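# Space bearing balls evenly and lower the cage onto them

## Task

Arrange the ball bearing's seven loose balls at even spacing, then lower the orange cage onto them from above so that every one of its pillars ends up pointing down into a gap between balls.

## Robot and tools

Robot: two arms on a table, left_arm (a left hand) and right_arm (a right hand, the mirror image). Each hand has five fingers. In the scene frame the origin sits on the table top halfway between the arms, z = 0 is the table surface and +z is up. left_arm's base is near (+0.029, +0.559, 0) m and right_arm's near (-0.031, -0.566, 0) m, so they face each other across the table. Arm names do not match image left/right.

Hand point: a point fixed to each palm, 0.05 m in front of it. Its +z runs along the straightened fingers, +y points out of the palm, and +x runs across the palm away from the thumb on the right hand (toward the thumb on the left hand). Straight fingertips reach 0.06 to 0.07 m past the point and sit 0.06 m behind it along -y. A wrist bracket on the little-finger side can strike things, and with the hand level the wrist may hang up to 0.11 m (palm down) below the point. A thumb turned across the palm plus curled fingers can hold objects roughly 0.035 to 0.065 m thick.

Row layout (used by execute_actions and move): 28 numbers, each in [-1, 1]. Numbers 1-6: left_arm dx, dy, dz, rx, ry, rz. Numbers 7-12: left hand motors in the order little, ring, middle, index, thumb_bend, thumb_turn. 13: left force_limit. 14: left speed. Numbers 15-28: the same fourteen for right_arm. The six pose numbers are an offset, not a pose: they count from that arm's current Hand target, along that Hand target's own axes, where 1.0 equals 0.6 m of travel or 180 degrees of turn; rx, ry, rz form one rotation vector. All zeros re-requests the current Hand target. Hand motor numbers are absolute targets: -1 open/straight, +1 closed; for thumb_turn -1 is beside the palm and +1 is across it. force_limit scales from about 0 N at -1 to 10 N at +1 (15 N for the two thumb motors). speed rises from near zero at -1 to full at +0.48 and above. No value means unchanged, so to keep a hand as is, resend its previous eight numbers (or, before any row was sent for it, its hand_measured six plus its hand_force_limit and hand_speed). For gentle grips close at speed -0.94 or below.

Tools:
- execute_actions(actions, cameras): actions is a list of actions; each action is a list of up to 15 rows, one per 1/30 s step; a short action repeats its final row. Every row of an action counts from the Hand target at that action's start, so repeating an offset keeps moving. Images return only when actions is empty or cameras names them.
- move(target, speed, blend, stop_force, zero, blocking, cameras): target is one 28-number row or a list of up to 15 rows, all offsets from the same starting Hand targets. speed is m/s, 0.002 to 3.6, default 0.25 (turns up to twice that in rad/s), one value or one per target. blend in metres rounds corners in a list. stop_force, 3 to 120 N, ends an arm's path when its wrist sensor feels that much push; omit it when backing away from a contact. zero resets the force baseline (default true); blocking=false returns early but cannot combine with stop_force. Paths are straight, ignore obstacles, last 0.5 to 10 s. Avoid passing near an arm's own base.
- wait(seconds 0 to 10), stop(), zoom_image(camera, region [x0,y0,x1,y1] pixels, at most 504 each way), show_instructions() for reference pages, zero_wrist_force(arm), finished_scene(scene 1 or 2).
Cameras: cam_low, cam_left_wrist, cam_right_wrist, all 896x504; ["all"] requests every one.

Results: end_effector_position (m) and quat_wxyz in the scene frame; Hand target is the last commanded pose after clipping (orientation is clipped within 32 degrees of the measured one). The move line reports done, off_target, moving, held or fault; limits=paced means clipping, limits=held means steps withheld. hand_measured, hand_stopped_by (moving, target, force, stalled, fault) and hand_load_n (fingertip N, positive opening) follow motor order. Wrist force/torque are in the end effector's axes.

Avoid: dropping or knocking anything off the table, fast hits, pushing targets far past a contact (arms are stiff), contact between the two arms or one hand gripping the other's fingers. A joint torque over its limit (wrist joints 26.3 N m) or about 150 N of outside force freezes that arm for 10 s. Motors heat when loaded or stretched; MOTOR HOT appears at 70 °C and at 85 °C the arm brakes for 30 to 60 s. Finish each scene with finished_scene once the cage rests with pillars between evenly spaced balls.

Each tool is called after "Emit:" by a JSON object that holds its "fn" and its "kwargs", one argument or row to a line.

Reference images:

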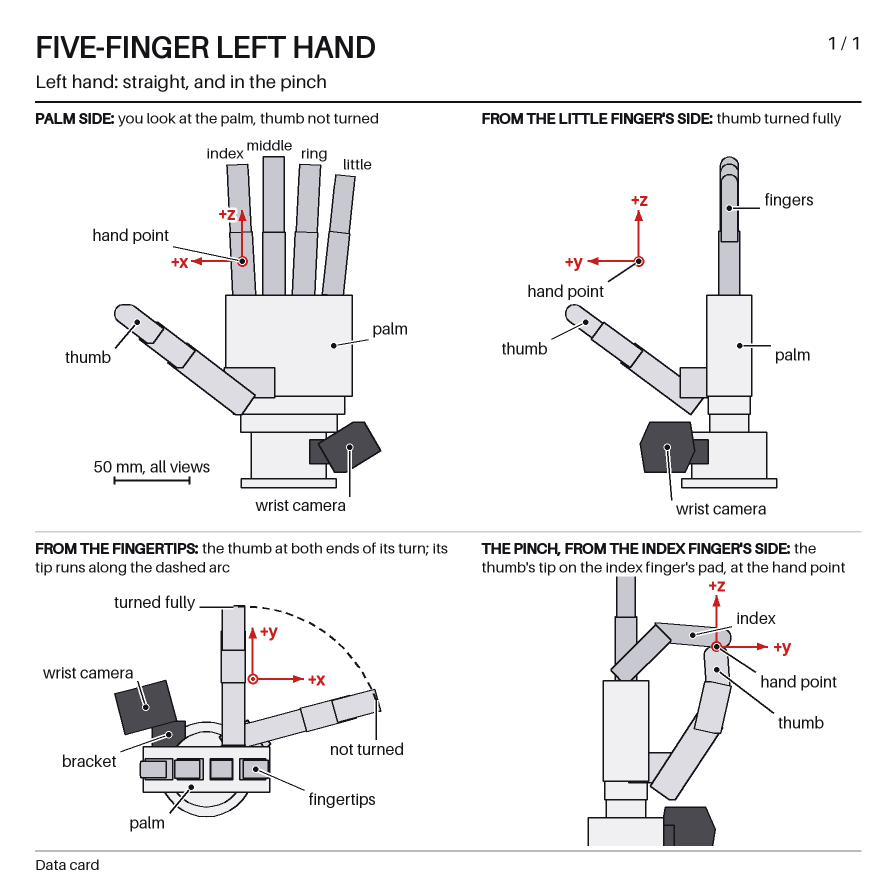

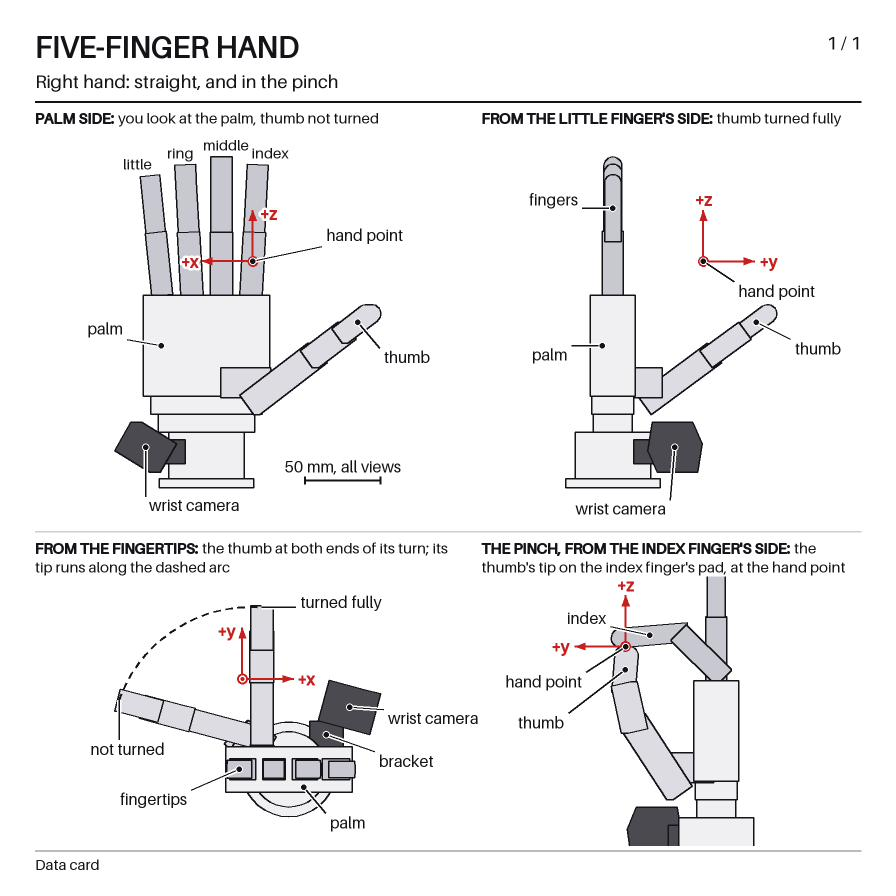

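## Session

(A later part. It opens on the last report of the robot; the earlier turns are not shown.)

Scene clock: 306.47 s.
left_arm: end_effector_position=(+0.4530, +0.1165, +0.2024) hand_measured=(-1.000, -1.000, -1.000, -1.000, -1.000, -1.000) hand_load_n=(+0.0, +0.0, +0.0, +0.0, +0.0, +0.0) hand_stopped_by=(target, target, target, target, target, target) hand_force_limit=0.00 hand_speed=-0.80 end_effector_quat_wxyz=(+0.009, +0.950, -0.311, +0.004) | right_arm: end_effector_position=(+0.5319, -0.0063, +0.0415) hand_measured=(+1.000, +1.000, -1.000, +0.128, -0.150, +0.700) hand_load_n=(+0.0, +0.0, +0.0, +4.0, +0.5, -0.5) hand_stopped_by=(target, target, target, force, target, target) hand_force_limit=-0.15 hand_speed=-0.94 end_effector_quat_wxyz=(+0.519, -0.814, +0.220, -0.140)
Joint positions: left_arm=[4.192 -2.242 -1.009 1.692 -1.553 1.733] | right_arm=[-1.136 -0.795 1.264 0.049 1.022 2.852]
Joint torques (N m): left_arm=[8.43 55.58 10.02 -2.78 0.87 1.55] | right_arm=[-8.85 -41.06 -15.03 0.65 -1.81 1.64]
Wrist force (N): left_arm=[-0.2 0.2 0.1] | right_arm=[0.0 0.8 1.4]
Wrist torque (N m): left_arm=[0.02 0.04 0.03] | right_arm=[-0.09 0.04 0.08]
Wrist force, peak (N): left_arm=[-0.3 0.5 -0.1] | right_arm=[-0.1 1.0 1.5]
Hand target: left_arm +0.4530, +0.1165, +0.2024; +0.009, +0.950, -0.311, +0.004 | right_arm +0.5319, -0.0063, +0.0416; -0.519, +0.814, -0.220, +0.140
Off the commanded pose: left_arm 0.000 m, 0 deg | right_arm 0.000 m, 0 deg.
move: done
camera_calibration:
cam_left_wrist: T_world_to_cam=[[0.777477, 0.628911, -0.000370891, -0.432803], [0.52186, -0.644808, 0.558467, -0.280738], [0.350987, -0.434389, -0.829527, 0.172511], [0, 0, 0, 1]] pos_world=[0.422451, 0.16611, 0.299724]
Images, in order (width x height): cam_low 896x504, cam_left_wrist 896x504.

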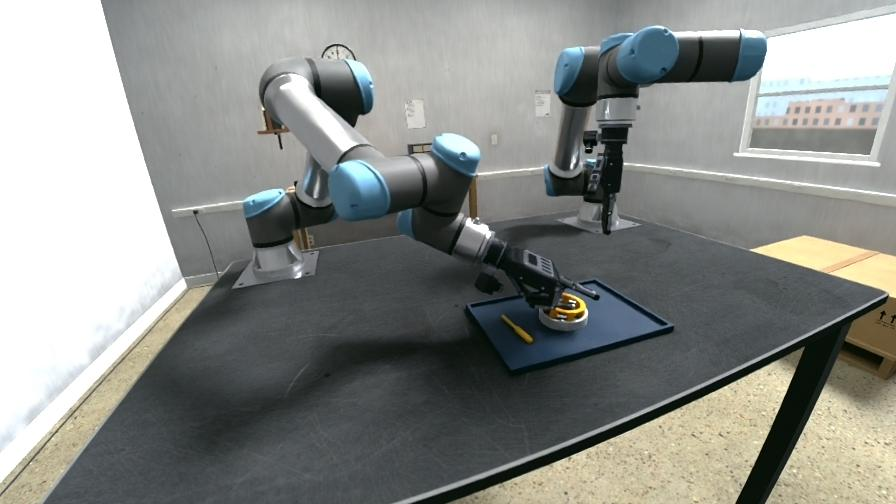

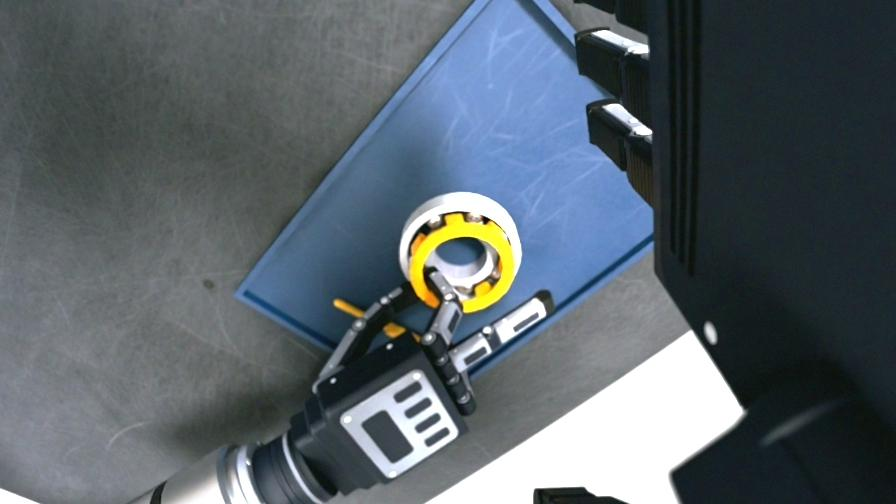

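Emit:
{"fn": "move", "kwargs": {
  "target": [0,0,0,0,0,0,-1,-1,-1,-1,-1,-1,0,-0.8,0,0.00323,0.00096,0,0,0,1,1,-1,0.42,-0.15,0.7,-0.15,-0.94],
  "speed": 0.008,
  "stop_force": 3,
  "cameras": ["cam_left_wrist", "cam_low"]
}}

Emit:
{"fn": "zoom_image", "kwargs": {
  "camera": "cam_left_wrist",
  "region": [440, 200, 480, 240]
}}

Emit:
{"fn": "zoom_image", "kwargs": {
  "camera": "cam_left_wrist",
  "region": [480, 215, 520, 255]
}}

Emit:
{"fn": "zoom_image", "kwargs": {
  "camera": "cam_left_wrist",
  "region": [465, 265, 505, 305]
}}

Emit:
{"fn": "zoom_image", "kwargs": {
  "camera": "cam_left_wrist",
  "region": [400, 225, 440, 265]
}}

Emit:
{"fn": "zoom_image", "kwargs": {
  "camera": "cam_low",
  "region": [546, 290, 590, 326]
}}

Scene clock: 308.17 s.
left_arm: end_effector_position=(+0.4530, +0.1165, +0.2024) hand_measured=(-1.000, -1.000, -1.000, -1.000, -1.000, -1.000) hand_load_n=(+0.0, +0.0, +0.0, +0.0, +0.0, +0.0) hand_stopped_by=(target, target, target, target, target, target) hand_force_limit=0.00 hand_speed=-0.80 end_effector_quat_wxyz=(+0.009, +0.950, -0.311, +0.004) | right_arm: end_effector_position=(+0.5317, -0.0066, +0.0395) hand_measured=(+1.000, +1.000, -1.000, +0.128, -0.150, +0.700) hand_load_n=(+0.0, +0.0, +0.0, +5.0, +0.5, -0.5) hand_stopped_by=(target, target, target, force, target, target) hand_force_limit=-0.15 hand_speed=-0.94 end_effector_quat_wxyz=(+0.519, -0.814, +0.220, -0.140)
Joint positions: left_arm=[4.192 -2.242 -1.009 1.692 -1.553 1.733] | right_arm=[-1.137 -0.793 1.267 0.045 1.022 2.852]
Joint torques (N m): left_arm=[8.37 55.37 10.11 -2.86 0.76 1.55] | right_arm=[-12.18 -39.46 -18.5 0.91 -1.5 -1.55]
Wrist force (N): left_arm=[-0.2 0.1 -0.3] | right_arm=[-0.2 0.8 1.3]
Wrist torque (N m): left_arm=[0.02 0.01 0.04] | right_arm=[-0.08 0.08 0.07]
Wrist force, peak (N): left_arm=[0.0 0.3 0.5] | right_arm=[0.0 1.0 1.5]
Hand target: left_arm +0.4530, +0.1165, +0.2024; +0.009, +0.950, -0.311, +0.004 | right_arm +0.5318, -0.0066, +0.0396; -0.519, +0.814, -0.220, +0.140
Off the commanded pose: left_arm 0.000 m, 0 deg | right_arm 0.000 m, 0 deg.
move: done
camera_calibration:
cam_left_wrist: T_world_to_cam=[[0.777477, 0.628911, -0.000370891, -0.432803], [0.52186, -0.644808, 0.558467, -0.280738], [0.350987, -0.434389, -0.829527, 0.172511], [0, 0, 0, 1]] pos_world=[0.422451, 0.16611, 0.299724]
Images, in order (width x height): cam_low 896x504, cam_left_wrist 896x504.

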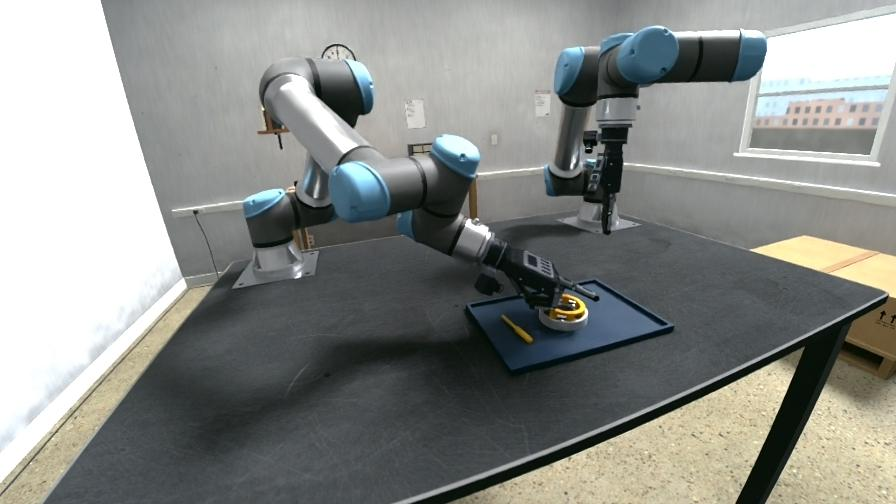

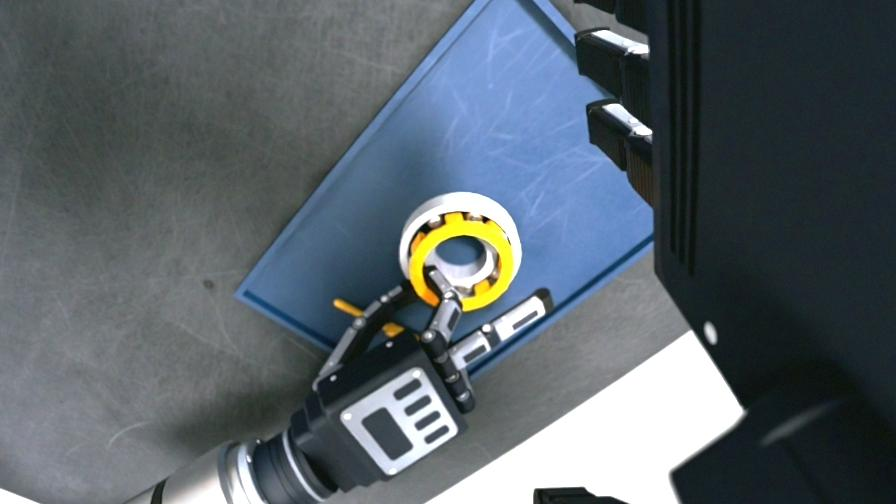

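Scaled by 12.600.

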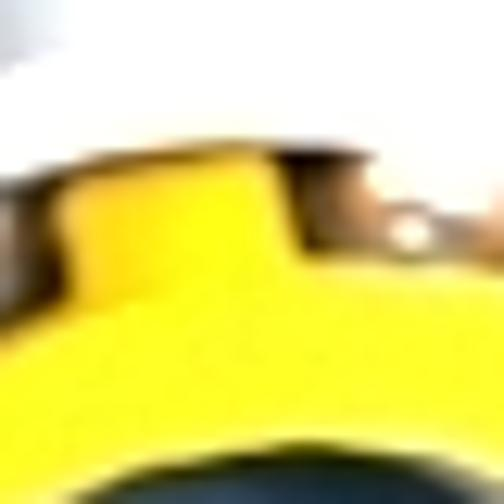

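Scaled by 12.600.

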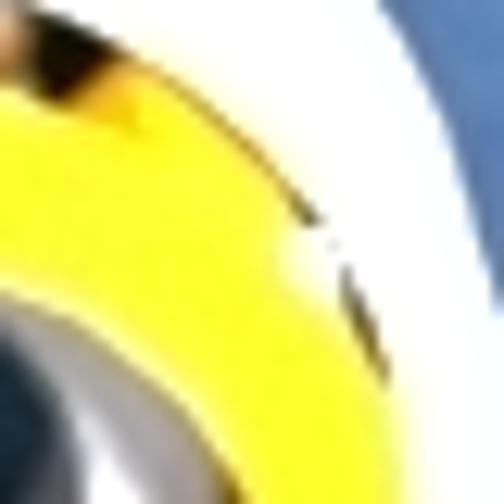

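Scaled by 12.600.

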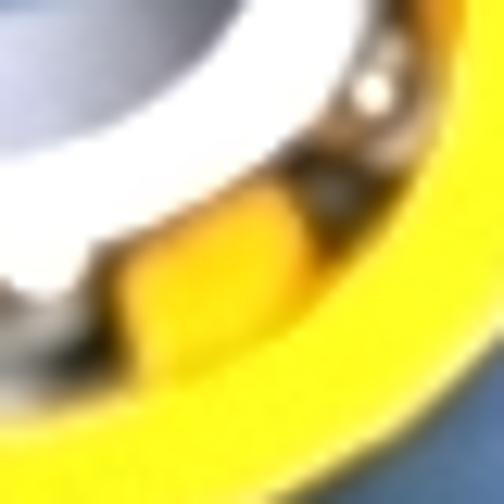

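Scaled by 12.600.

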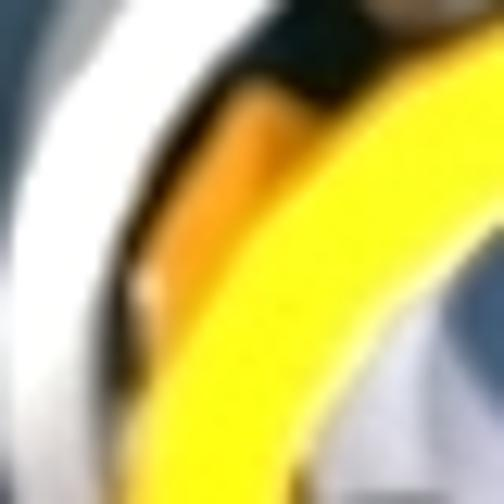

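Scaled by 11.455.

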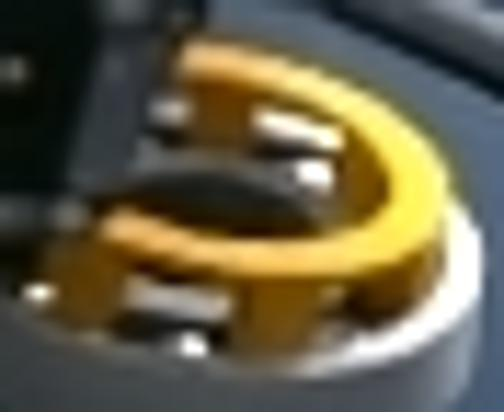

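Emit:
{"fn": "move", "kwargs": {
  "target": [0,0,0,0,0,0,-1,-1,-1,-1,-1,-1,0,-0.8,0,0.00302,0.00141,0,0,0,1,1,-1,0.42,-0.15,0.7,-0.15,-0.94],
  "speed": 0.008,
  "stop_force": 3,
  "cameras": ["cam_left_wrist", "cam_low"]
}}

Emit:
{"fn": "zoom_image", "kwargs": {
  "camera": "cam_left_wrist",
  "region": [440, 200, 480, 240]
}}

Emit:
{"fn": "zoom_image", "kwargs": {
  "camera": "cam_left_wrist",
  "region": [480, 215, 520, 255]
}}

Emit:
{"fn": "zoom_image", "kwargs": {
  "camera": "cam_left_wrist",
  "region": [465, 265, 505, 305]
}}

Emit:
{"fn": "zoom_image", "kwargs": {
  "camera": "cam_left_wrist",
  "region": [400, 225, 440, 265]
}}

Emit:
{"fn": "zoom_image", "kwargs": {
  "camera": "cam_low",
  "region": [546, 290, 590, 326]
}}

Scene clock: 309.40 s.
left_arm: end_effector_position=(+0.4530, +0.1165, +0.2024) hand_measured=(-1.000, -1.000, -1.000, -1.000, -1.000, -1.000) hand_load_n=(-0.5, +0.0, +0.0, +0.0, +0.0, +0.0) hand_stopped_by=(target, target, target, target, target, target) hand_force_limit=0.00 hand_speed=-0.80 end_effector_quat_wxyz=(+0.009, +0.950, -0.311, +0.004) | right_arm: end_effector_position=(+0.5317, -0.0066, +0.0375) hand_measured=(+1.000, +1.000, -1.000, +0.128, -0.150, +0.700) hand_load_n=(+0.0, +0.0, +0.0, +4.5, +0.5, -0.5) hand_stopped_by=(target, target, target, force, target, target) hand_force_limit=-0.15 hand_speed=-0.94 end_effector_quat_wxyz=(+0.519, -0.814, +0.220, -0.140)
Joint positions: left_arm=[4.192 -2.242 -1.009 1.692 -1.553 1.733] | right_arm=[-1.137 -0.791 1.268 0.041 1.022 2.852]
Joint torques (N m): left_arm=[7.8 55.39 10.29 -2.92 0.86 1.4] | right_arm=[-11.31 -43.52 -14.04 0.76 -1.01 -1.46]
Wrist force (N): left_arm=[-0.2 0.3 -0.1] | right_arm=[-0.3 1.0 1.3]
Wrist torque (N m): left_arm=[0.04 0.02 0.04] | right_arm=[-0.06 0.08 0.07]
Wrist force, peak (N): left_arm=[0.0 0.5 -0.2] | right_arm=[-0.1 0.9 1.6]
Hand target: left_arm +0.4530, +0.1165, +0.2024; +0.009, +0.950, -0.311, +0.004 | right_arm +0.5318, -0.0066, +0.0376; -0.519, +0.814, -0.220, +0.140
Off the commanded pose: left_arm 0.000 m, 0 deg | right_arm 0.000 m, 0 deg.
move: done
camera_calibration:
cam_left_wrist: T_world_to_cam=[[0.777477, 0.628911, -0.000370891, -0.432803], [0.52186, -0.644808, 0.558467, -0.280738], [0.350987, -0.434389, -0.829527, 0.172511], [0, 0, 0, 1]] pos_world=[0.422451, 0.16611, 0.299724]
Images, in order (width x height): cam_low 896x504, cam_left_wrist 896x504.

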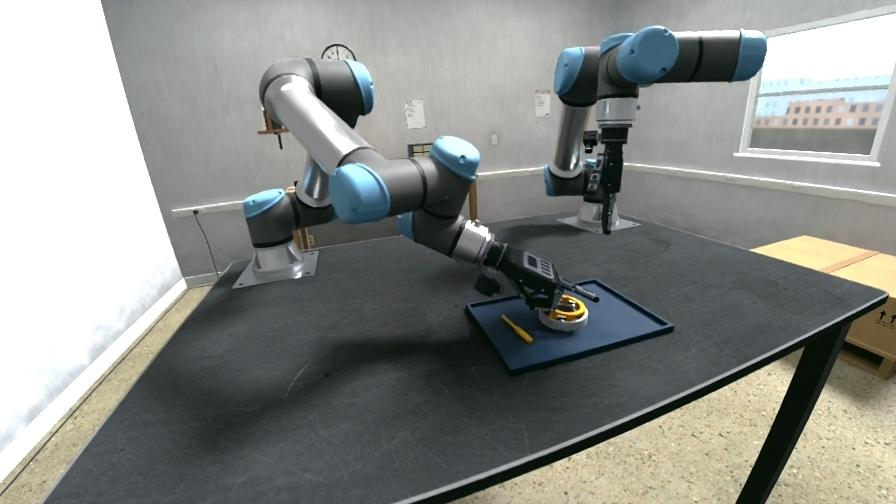

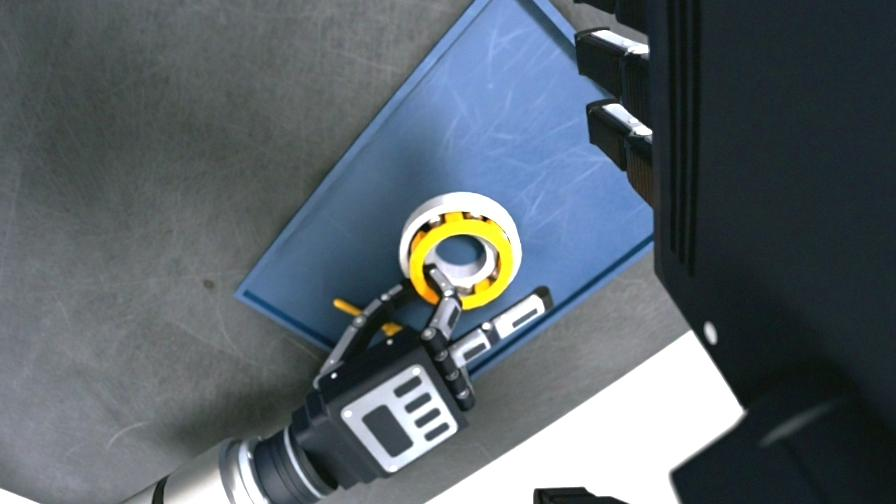

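Scaled by 12.600.

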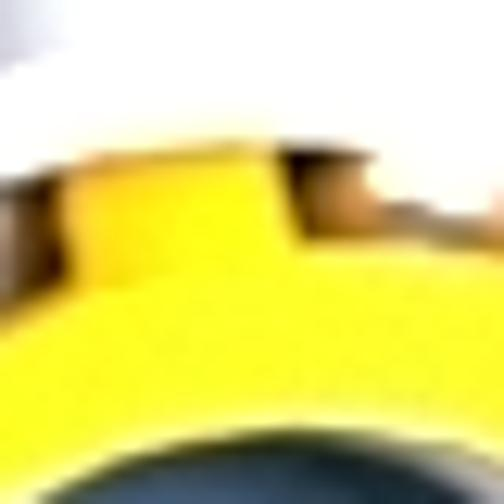

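Scaled by 12.600.

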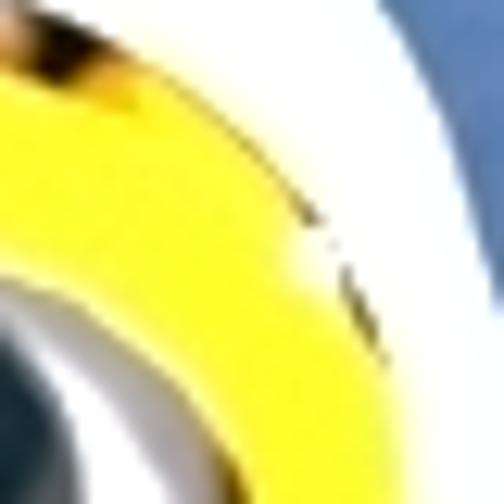

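Scaled by 12.600.

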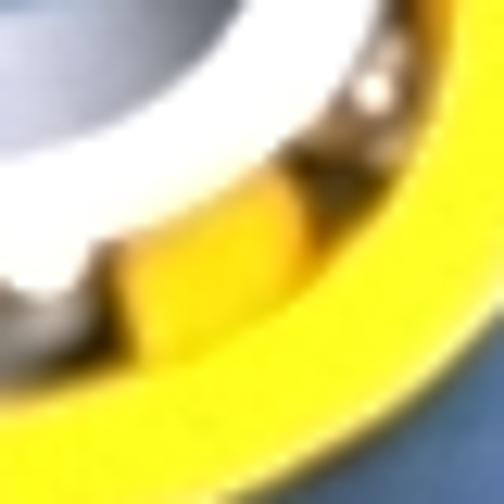

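Scaled by 12.600.

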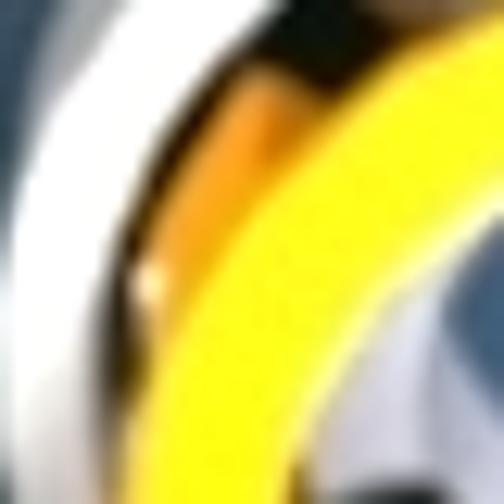

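Scaled by 11.455.

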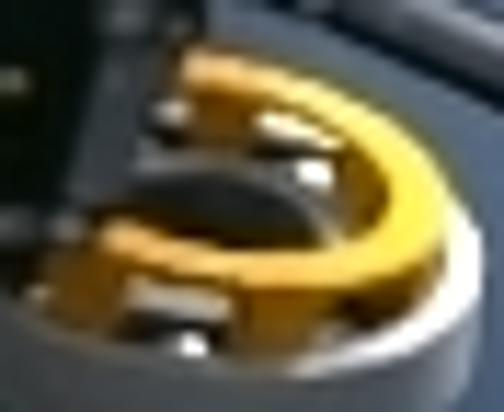

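Emit:
{"fn": "move", "kwargs": {
  "target": [0,0,0,0,0,0,-1,-1,-1,-1,-1,-1,0,-0.8,0,0.00302,0.00141,0,0,0,1,1,-1,0.42,-0.15,0.7,-0.15,-0.94],
  "speed": 0.008,
  "stop_force": 3,
  "cameras": ["cam_left_wrist", "cam_low", "cam_right_wrist"]
}}

Emit:
{"fn": "zoom_image", "kwargs": {
  "camera": "cam_left_wrist",
  "region": [390, 185, 530, 325]
}}

Emit:
{"fn": "zoom_image", "kwargs": {
  "camera": "cam_right_wrist",
  "region": [340, 0, 600, 320]
}}

Emit:
{"fn": "zoom_image", "kwargs": {
  "camera": "cam_low",
  "region": [546, 290, 590, 326]
}}

Scene clock: 311.07 s.
left_arm: end_effector_position=(+0.4530, +0.1165, +0.2024) hand_measured=(-1.000, -1.000, -1.000, -1.000, -1.000, -1.000) hand_load_n=(+0.0, +0.0, +0.5, +0.0, -0.5, +0.0) hand_stopped_by=(target, target, target, target, target, target) hand_force_limit=0.00 hand_speed=-0.80 end_effector_quat_wxyz=(+0.009, +0.950, -0.311, +0.004) | right_arm: end_effector_position=(+0.5318, -0.0066, +0.0365) hand_measured=(+1.000, +1.000, -1.000, +0.128, -0.150, +0.700) hand_load_n=(+0.0, +0.0, +0.0, +3.5, +0.5, -0.5) hand_stopped_by=(target, target, target, force, target, target) hand_force_limit=-0.15 hand_speed=-0.94 end_effector_quat_wxyz=(+0.519, -0.814, +0.220, -0.140)
Joint positions: left_arm=[4.192 -2.242 -1.009 1.692 -1.553 1.733] | right_arm=[-1.137 -0.79 1.269 0.039 1.022 2.852]
Joint torques (N m): left_arm=[8.93 55.7 9.73 -2.9 0.86 1.43] | right_arm=[-10.36 -57.89 -20.22 1.43 -0.85 -1.42]
Wrist force (N): left_arm=[0.0 0.1 0.0] | right_arm=[-0.3 -3.9 -0.9]
Wrist torque (N m): left_arm=[0.01 0.00 0.05] | right_arm=[-0.16 0.03 0.06]
Wrist force, peak (N): left_arm=[-0.5 0.3 0.0] | right_arm=[-0.5 -5.2 -1.2]
Hand target: left_arm +0.4530, +0.1165, +0.2024; +0.009, +0.950, -0.311, +0.004 | right_arm +0.5318, -0.0066, +0.0365; -0.519, +0.814, -0.220, +0.140 (not the last commanded pose)
Off the commanded pose: left_arm 0.000 m, 0 deg | right_arm 0.001 m, 0 deg.
move: contact (right_arm)
camera_calibration:
cam_left_wrist: T_world_to_cam=[[0.777477, 0.628911, -0.000370891, -0.432803], [0.52186, -0.644808, 0.558467, -0.280738], [0.350987, -0.434389, -0.829527, 0.172511], [0, 0, 0, 1]] pos_world=[0.422451, 0.16611, 0.299724]
cam_right_wrist: T_world_to_cam=[[0.0437016, -0.499504, -0.865208, 0.00317946], [-0.993061, -0.11636, 0.0170179, 0.514839], [-0.109176, 0.858461, -0.501123, 0.195071], [0, 0, 0, 1]] pos_world=[0.532425, -0.105966, 0.0917439]

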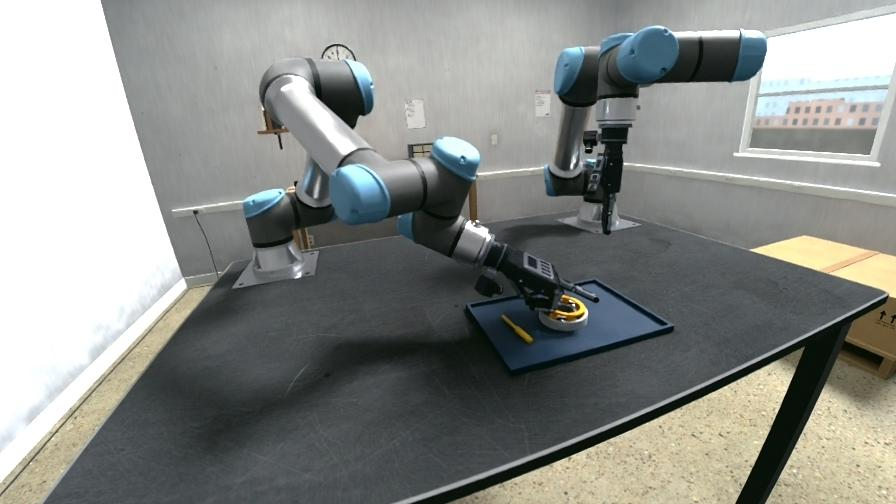

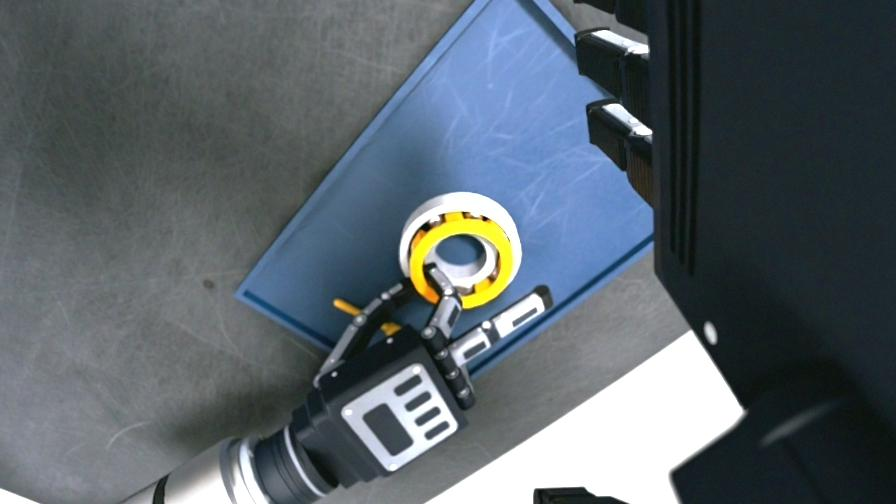

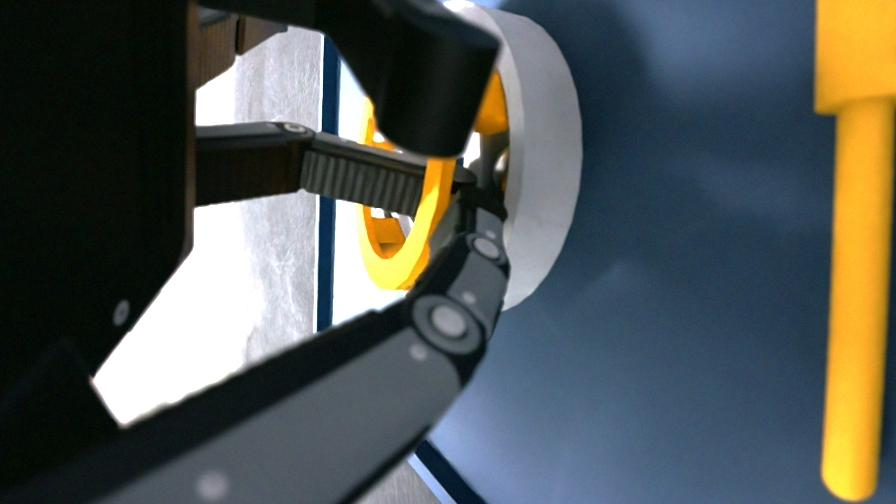

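Scaled by 3.600.

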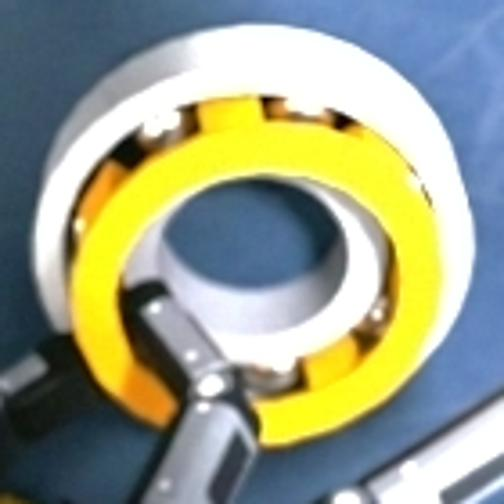

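Scaled by 1.575.

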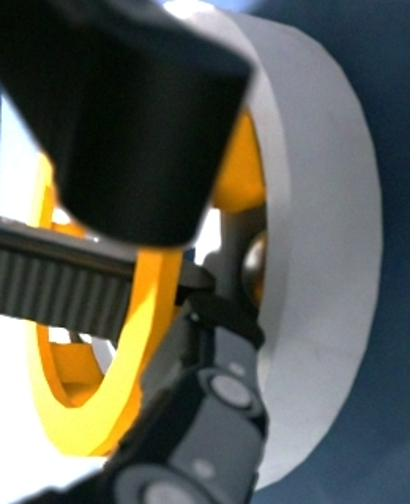

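Scaled by 11.455.

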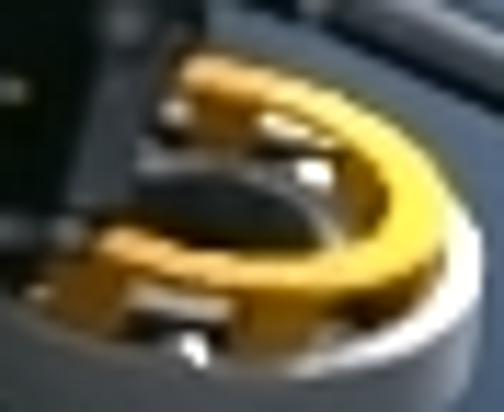

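Emit:
{"fn": "move", "kwargs": {
  "target": [
    [0,0,0,0,0,0,-1,-1,-1,-1,-1,-1,0,-0.8,0,-0.00060,-0.00028,0,0,0,1,1,-1,0.42,-0.15,0.7,-0.15,-0.94],
    [0,0,0,0,0,0,-1,-1,-1,-1,-1,-1,0,-0.8,0,-0.00060,-0.00028,0,0,0,1,1,-1,0.07,-0.15,0.7,-0.15,-0.94],
    [0,0,0,0,0,0,-1,-1,-1,-1,-1,-1,0,-0.8,0,-0.00060,-0.00028,0,0,0,1,1,-1,0.0,-0.15,0.7,-0.15,-0.92]
  ],
  "speed": 0.01,
  "cameras": ["all"]
}}

Emit:
{"fn": "zoom_image", "kwargs": {
  "camera": "cam_left_wrist",
  "region": [390, 185, 530, 325]
}}

Emit:
{"fn": "zoom_image", "kwargs": {
  "camera": "cam_low",
  "region": [546, 290, 590, 326]
}}

Emit:
{"fn": "zoom_image", "kwargs": {
  "camera": "cam_right_wrist",
  "region": [340, 0, 600, 320]
}}

Scene clock: 313.50 s.
left_arm: end_effector_position=(+0.4530, +0.1165, +0.2024) hand_measured=(-1.000, -1.000, -1.000, -1.000, -1.000, -1.000) hand_load_n=(+0.0, +0.0, +0.0, +0.0, +0.0, +0.0) hand_stopped_by=(target, target, target, target, target, target) hand_force_limit=0.00 hand_speed=-0.80 end_effector_quat_wxyz=(+0.009, +0.950, -0.311, +0.004) | right_arm: end_effector_position=(+0.5318, -0.0066, +0.0369) hand_measured=(+1.000, +1.000, -1.000, +0.000, -0.150, +0.700) hand_load_n=(+0.0, +0.0, +0.0, +0.0, +0.0, +0.0) hand_stopped_by=(target, target, target, target, target, target) hand_force_limit=-0.15 hand_speed=-0.92 end_effector_quat_wxyz=(+0.519, -0.814, +0.220, -0.140)
Joint positions: left_arm=[4.192 -2.242 -1.009 1.692 -1.553 1.733] | right_arm=[-1.137 -0.79 1.269 0.04 1.022 2.852]
Joint torques (N m): left_arm=[8.4 55.74 9.9 -2.95 0.79 1.44] | right_arm=[-10.47 -49.86 -19.33 -0.67 -0.82 -1.38]
Wrist force (N): left_arm=[0.0 0.1 0.0] | right_arm=[-0.1 0.8 1.3]
Wrist torque (N m): left_arm=[0.01 0.00 0.04] | right_arm=[-0.06 0.06 0.08]
Wrist force, peak (N): left_arm=[0.0 0.5 -0.2] | right_arm=[0.1 -4.1 -2.5]
Hand target: left_arm +0.4530, +0.1165, +0.2024; +0.009, +0.950, -0.311, +0.004 | right_arm +0.5318, -0.0066, +0.0369; -0.519, +0.814, -0.220, +0.140
Off the commanded pose: left_arm 0.000 m, 0 deg | right_arm 0.000 m, 0 deg.
move: done
camera_calibration:
cam_left_wrist: T_world_to_cam=[[0.777477, 0.628911, -0.000370891, -0.432803], [0.52186, -0.644808, 0.558467, -0.280738], [0.350987, -0.434389, -0.829527, 0.172511], [0, 0, 0, 1]] pos_world=[0.422451, 0.16611, 0.299724]
cam_right_wrist: T_world_to_cam=[[0.043788, -0.499494, -0.86521, 0.00348048], [-0.993058, -0.116403, 0.0169421, 0.514833], [-0.109175, 0.858462, -0.501123, 0.195271], [0, 0, 0, 1]] pos_world=[0.532425, -0.105966, 0.0921436]

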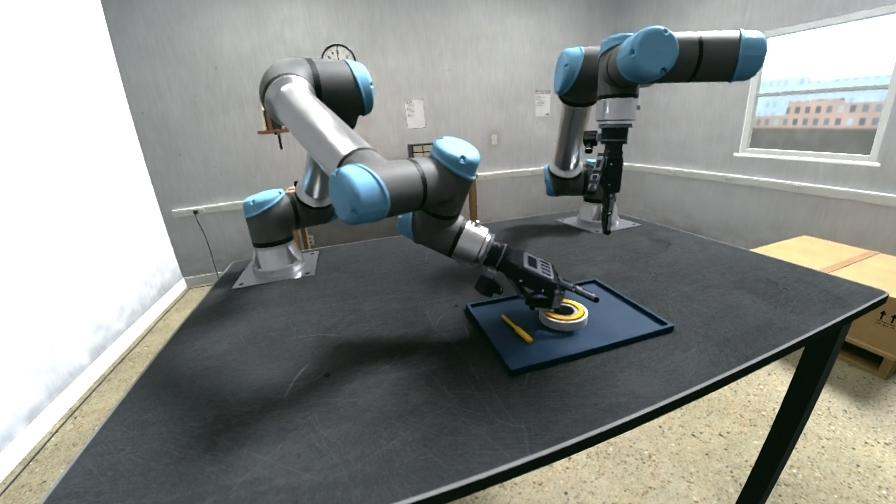

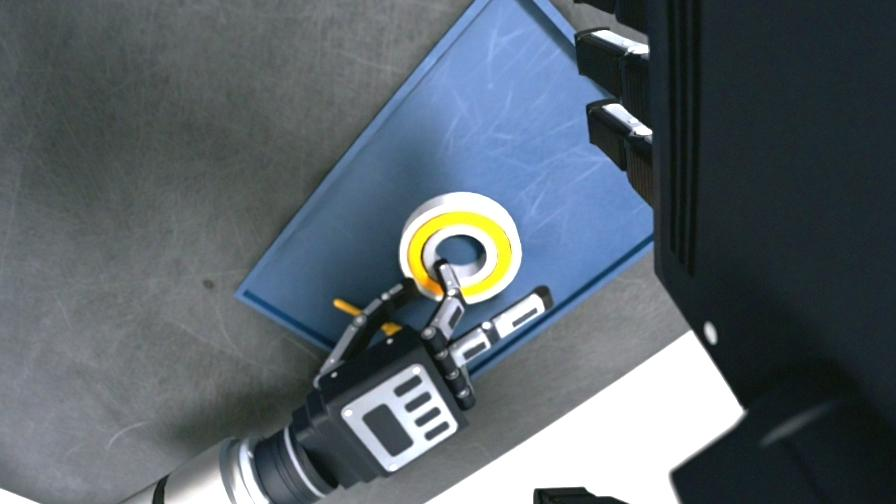

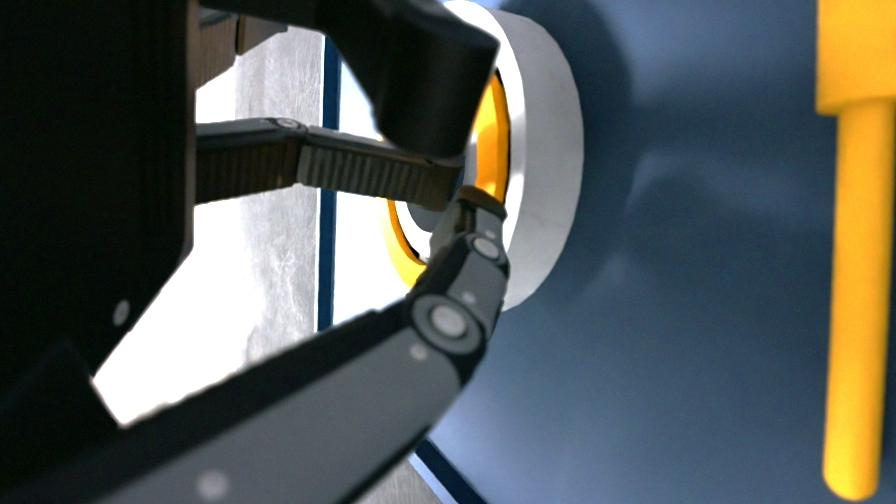

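Scaled by 3.600.

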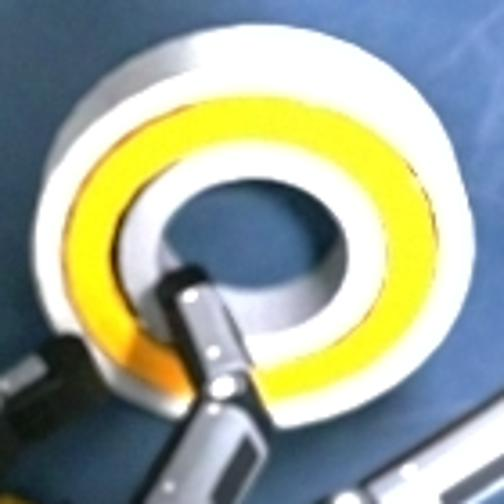

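Scaled by 11.455.

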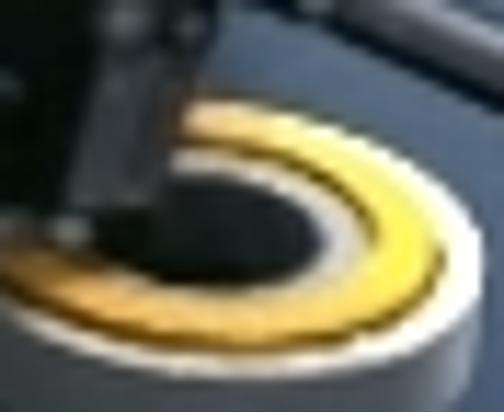

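Scaled by 1.575.

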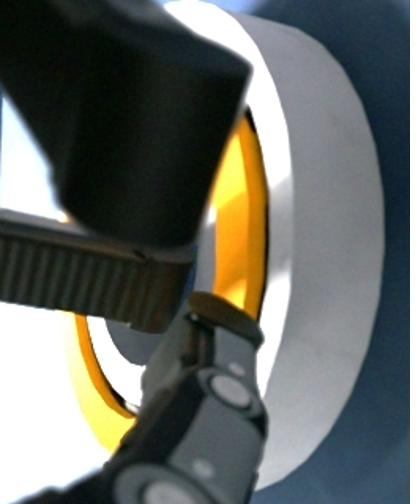

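Emit:
{"fn": "move", "kwargs": {
  "target": [
    [0,0,0,0,0,0,-1,-1,-1,-1,-1,-1,0,-0.8,0,-0.01511,-0.00704,0,0,0,1,1,-1,0.0,-0.15,0.7,-0.15,-0.92],
    [0,0,0,0,0,0,-1,-1,-1,-1,-1,-1,0,-0.8,0,-0.0775,-0.0988,0,0,0,1,1,-1,0.0,-0.15,0.7,-0.15,-0.92],
    [0,0,0,0,0,0,-1,-1,-1,-1,-1,-1,0,-0.8,0,-0.1149,-0.21,0,0,0,1,1,-1,0.0,-0.15,0.7,-0.15,-0.92]
  ],
  "speed": [0.03, 0.08, 0.12],
  "blend": [0.003, 0.01, 0],
  "cameras": ["all"]
}}

Emit:
{"fn": "zoom_image", "kwargs": {
  "camera": "cam_left_wrist",
  "region": [390, 185, 530, 325]
}}

Emit:
{"fn": "zoom_image", "kwargs": {
  "camera": "cam_low",
  "region": [532, 283, 596, 339]
}}

Scene clock: 315.83 s.
left_arm: end_effector_position=(+0.4530, +0.1165, +0.2024) hand_measured=(-1.000, -1.000, -1.000, -1.000, -1.000, -1.000) hand_load_n=(+0.0, +0.0, +0.0, +0.0, +0.0, +0.0) hand_stopped_by=(target, target, target, target, target, target) hand_force_limit=0.00 hand_speed=-0.80 end_effector_quat_wxyz=(+0.009, +0.950, -0.311, +0.004) | right_arm: end_effector_position=(+0.4891, -0.0801, +0.1526) hand_measured=(+1.000, +1.000, -1.000, +0.000, -0.150, +0.700) hand_load_n=(-0.5, +0.0, +0.0, +0.0, +0.0, +0.0) hand_stopped_by=(target, target, target, target, target, target) hand_force_limit=-0.15 hand_speed=-0.92 end_effector_quat_wxyz=(+0.519, -0.814, +0.220, -0.140)
Joint positions: left_arm=[4.192 -2.242 -1.009 1.692 -1.553 1.733] | right_arm=[-1.23 -1.073 1.432 0.191 0.941 2.794]
Joint torques (N m): left_arm=[8.48 55.33 10.38 -2.96 0.81 1.42] | right_arm=[12.23 -37.08 -18.66 -0.33 0.61 1.44]
Wrist force (N): left_arm=[0.2 0.0 0.0] | right_arm=[-0.1 0.6 1.4]
Wrist torque (N m): left_arm=[-0.01 -0.03 0.06] | right_arm=[-0.10 0.06 0.03]
Wrist force, peak (N): left_arm=[-0.1 0.5 -0.2] | right_arm=[-0.3 0.8 1.9]
Hand target: left_arm +0.4530, +0.1165, +0.2024; +0.009, +0.950, -0.311, +0.004 | right_arm +0.4890, -0.0801, +0.1527; -0.519, +0.814, -0.220, +0.140
Off the commanded pose: left_arm 0.000 m, 0 deg | right_arm 0.000 m, 0 deg.
move: done
camera_calibration:
cam_left_wrist: T_world_to_cam=[[0.777477, 0.628911, -0.000370891, -0.432803], [0.52186, -0.644808, 0.558467, -0.280738], [0.350987, -0.434389, -0.829527, 0.172511], [0, 0, 0, 1]] pos_world=[0.422451, 0.16611, 0.299724]
cam_right_wrist: T_world_to_cam=[[0.0437388, -0.499503, -0.865207, 0.0687186], [-0.993071, -0.116293, 0.0169359, 0.46183], [-0.109077, 0.858471, -0.501129, 0.311715], [0, 0, 0, 1]] pos_world=[0.489625, -0.179565, 0.207844]

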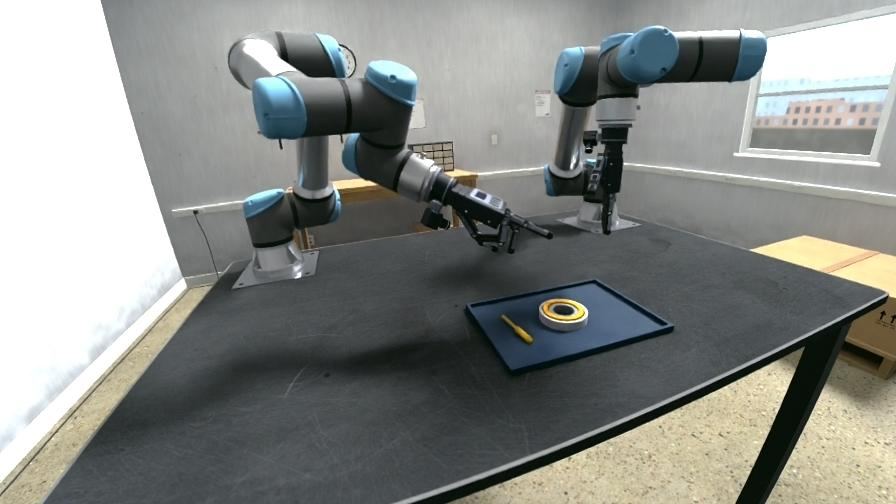

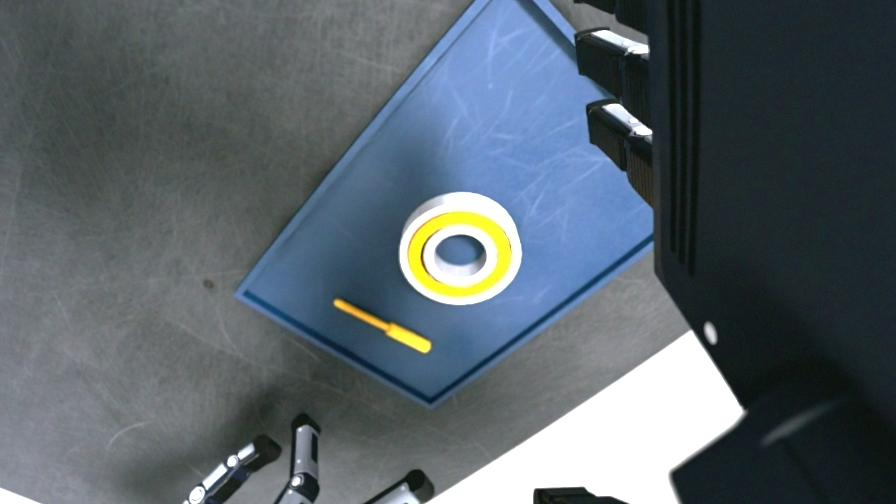

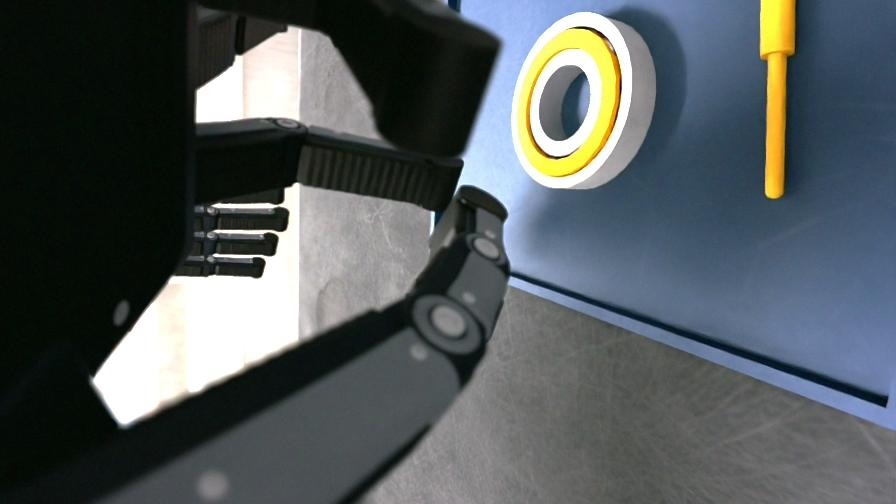

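Scaled by 3.600.

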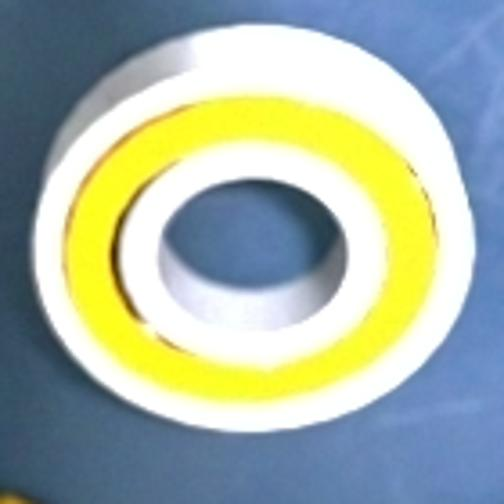

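Scaled by 7.875.

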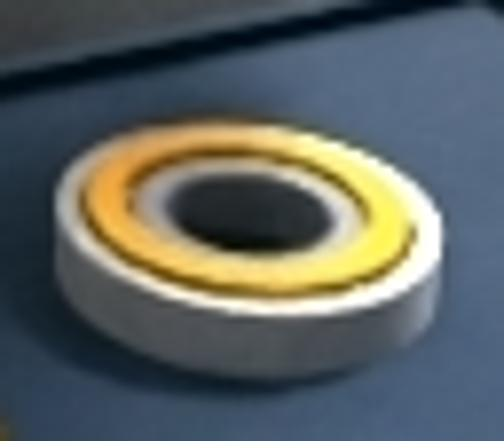

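Emit:
{"fn": "zoom_image", "kwargs": {
  "camera": "cam_right_wrist",
  "region": [500, 0, 670, 200]
}}

Emit:
{"fn": "zoom_image", "kwargs": {
  "camera": "cam_low",
  "region": [538, 292, 592, 336]
}}

Emit:
{"fn": "zoom_image", "kwargs": {
  "camera": "cam_left_wrist",
  "region": [395, 225, 460, 310]
}}

Emit:
{"fn": "zoom_image", "kwargs": {
  "camera": "cam_left_wrist",
  "region": [455, 190, 525, 260]
}}

Scaled by 2.520.

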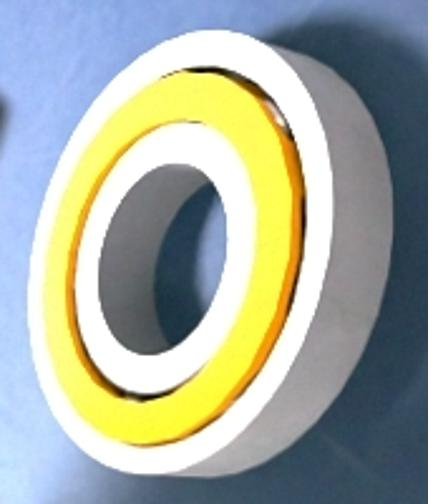

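Scaled by 9.333.

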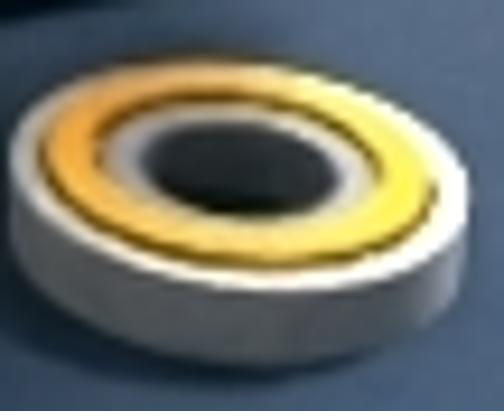

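Scaled by 5.929.

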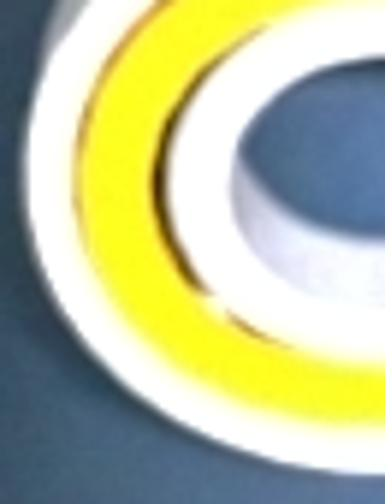

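Scaled by 7.200.

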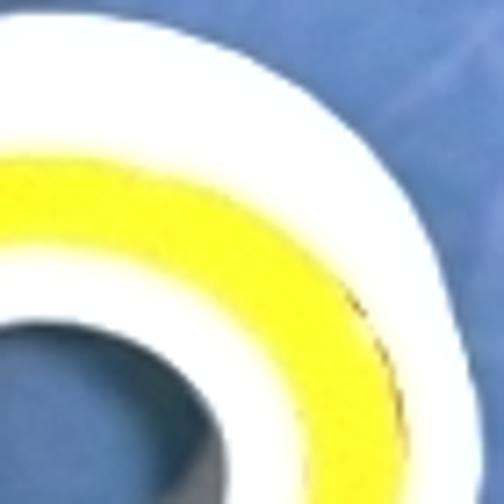

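Emit:
{"fn": "finished_scene", "kwargs": {
  "scene": 1
}}

The scene is finished: the task was done.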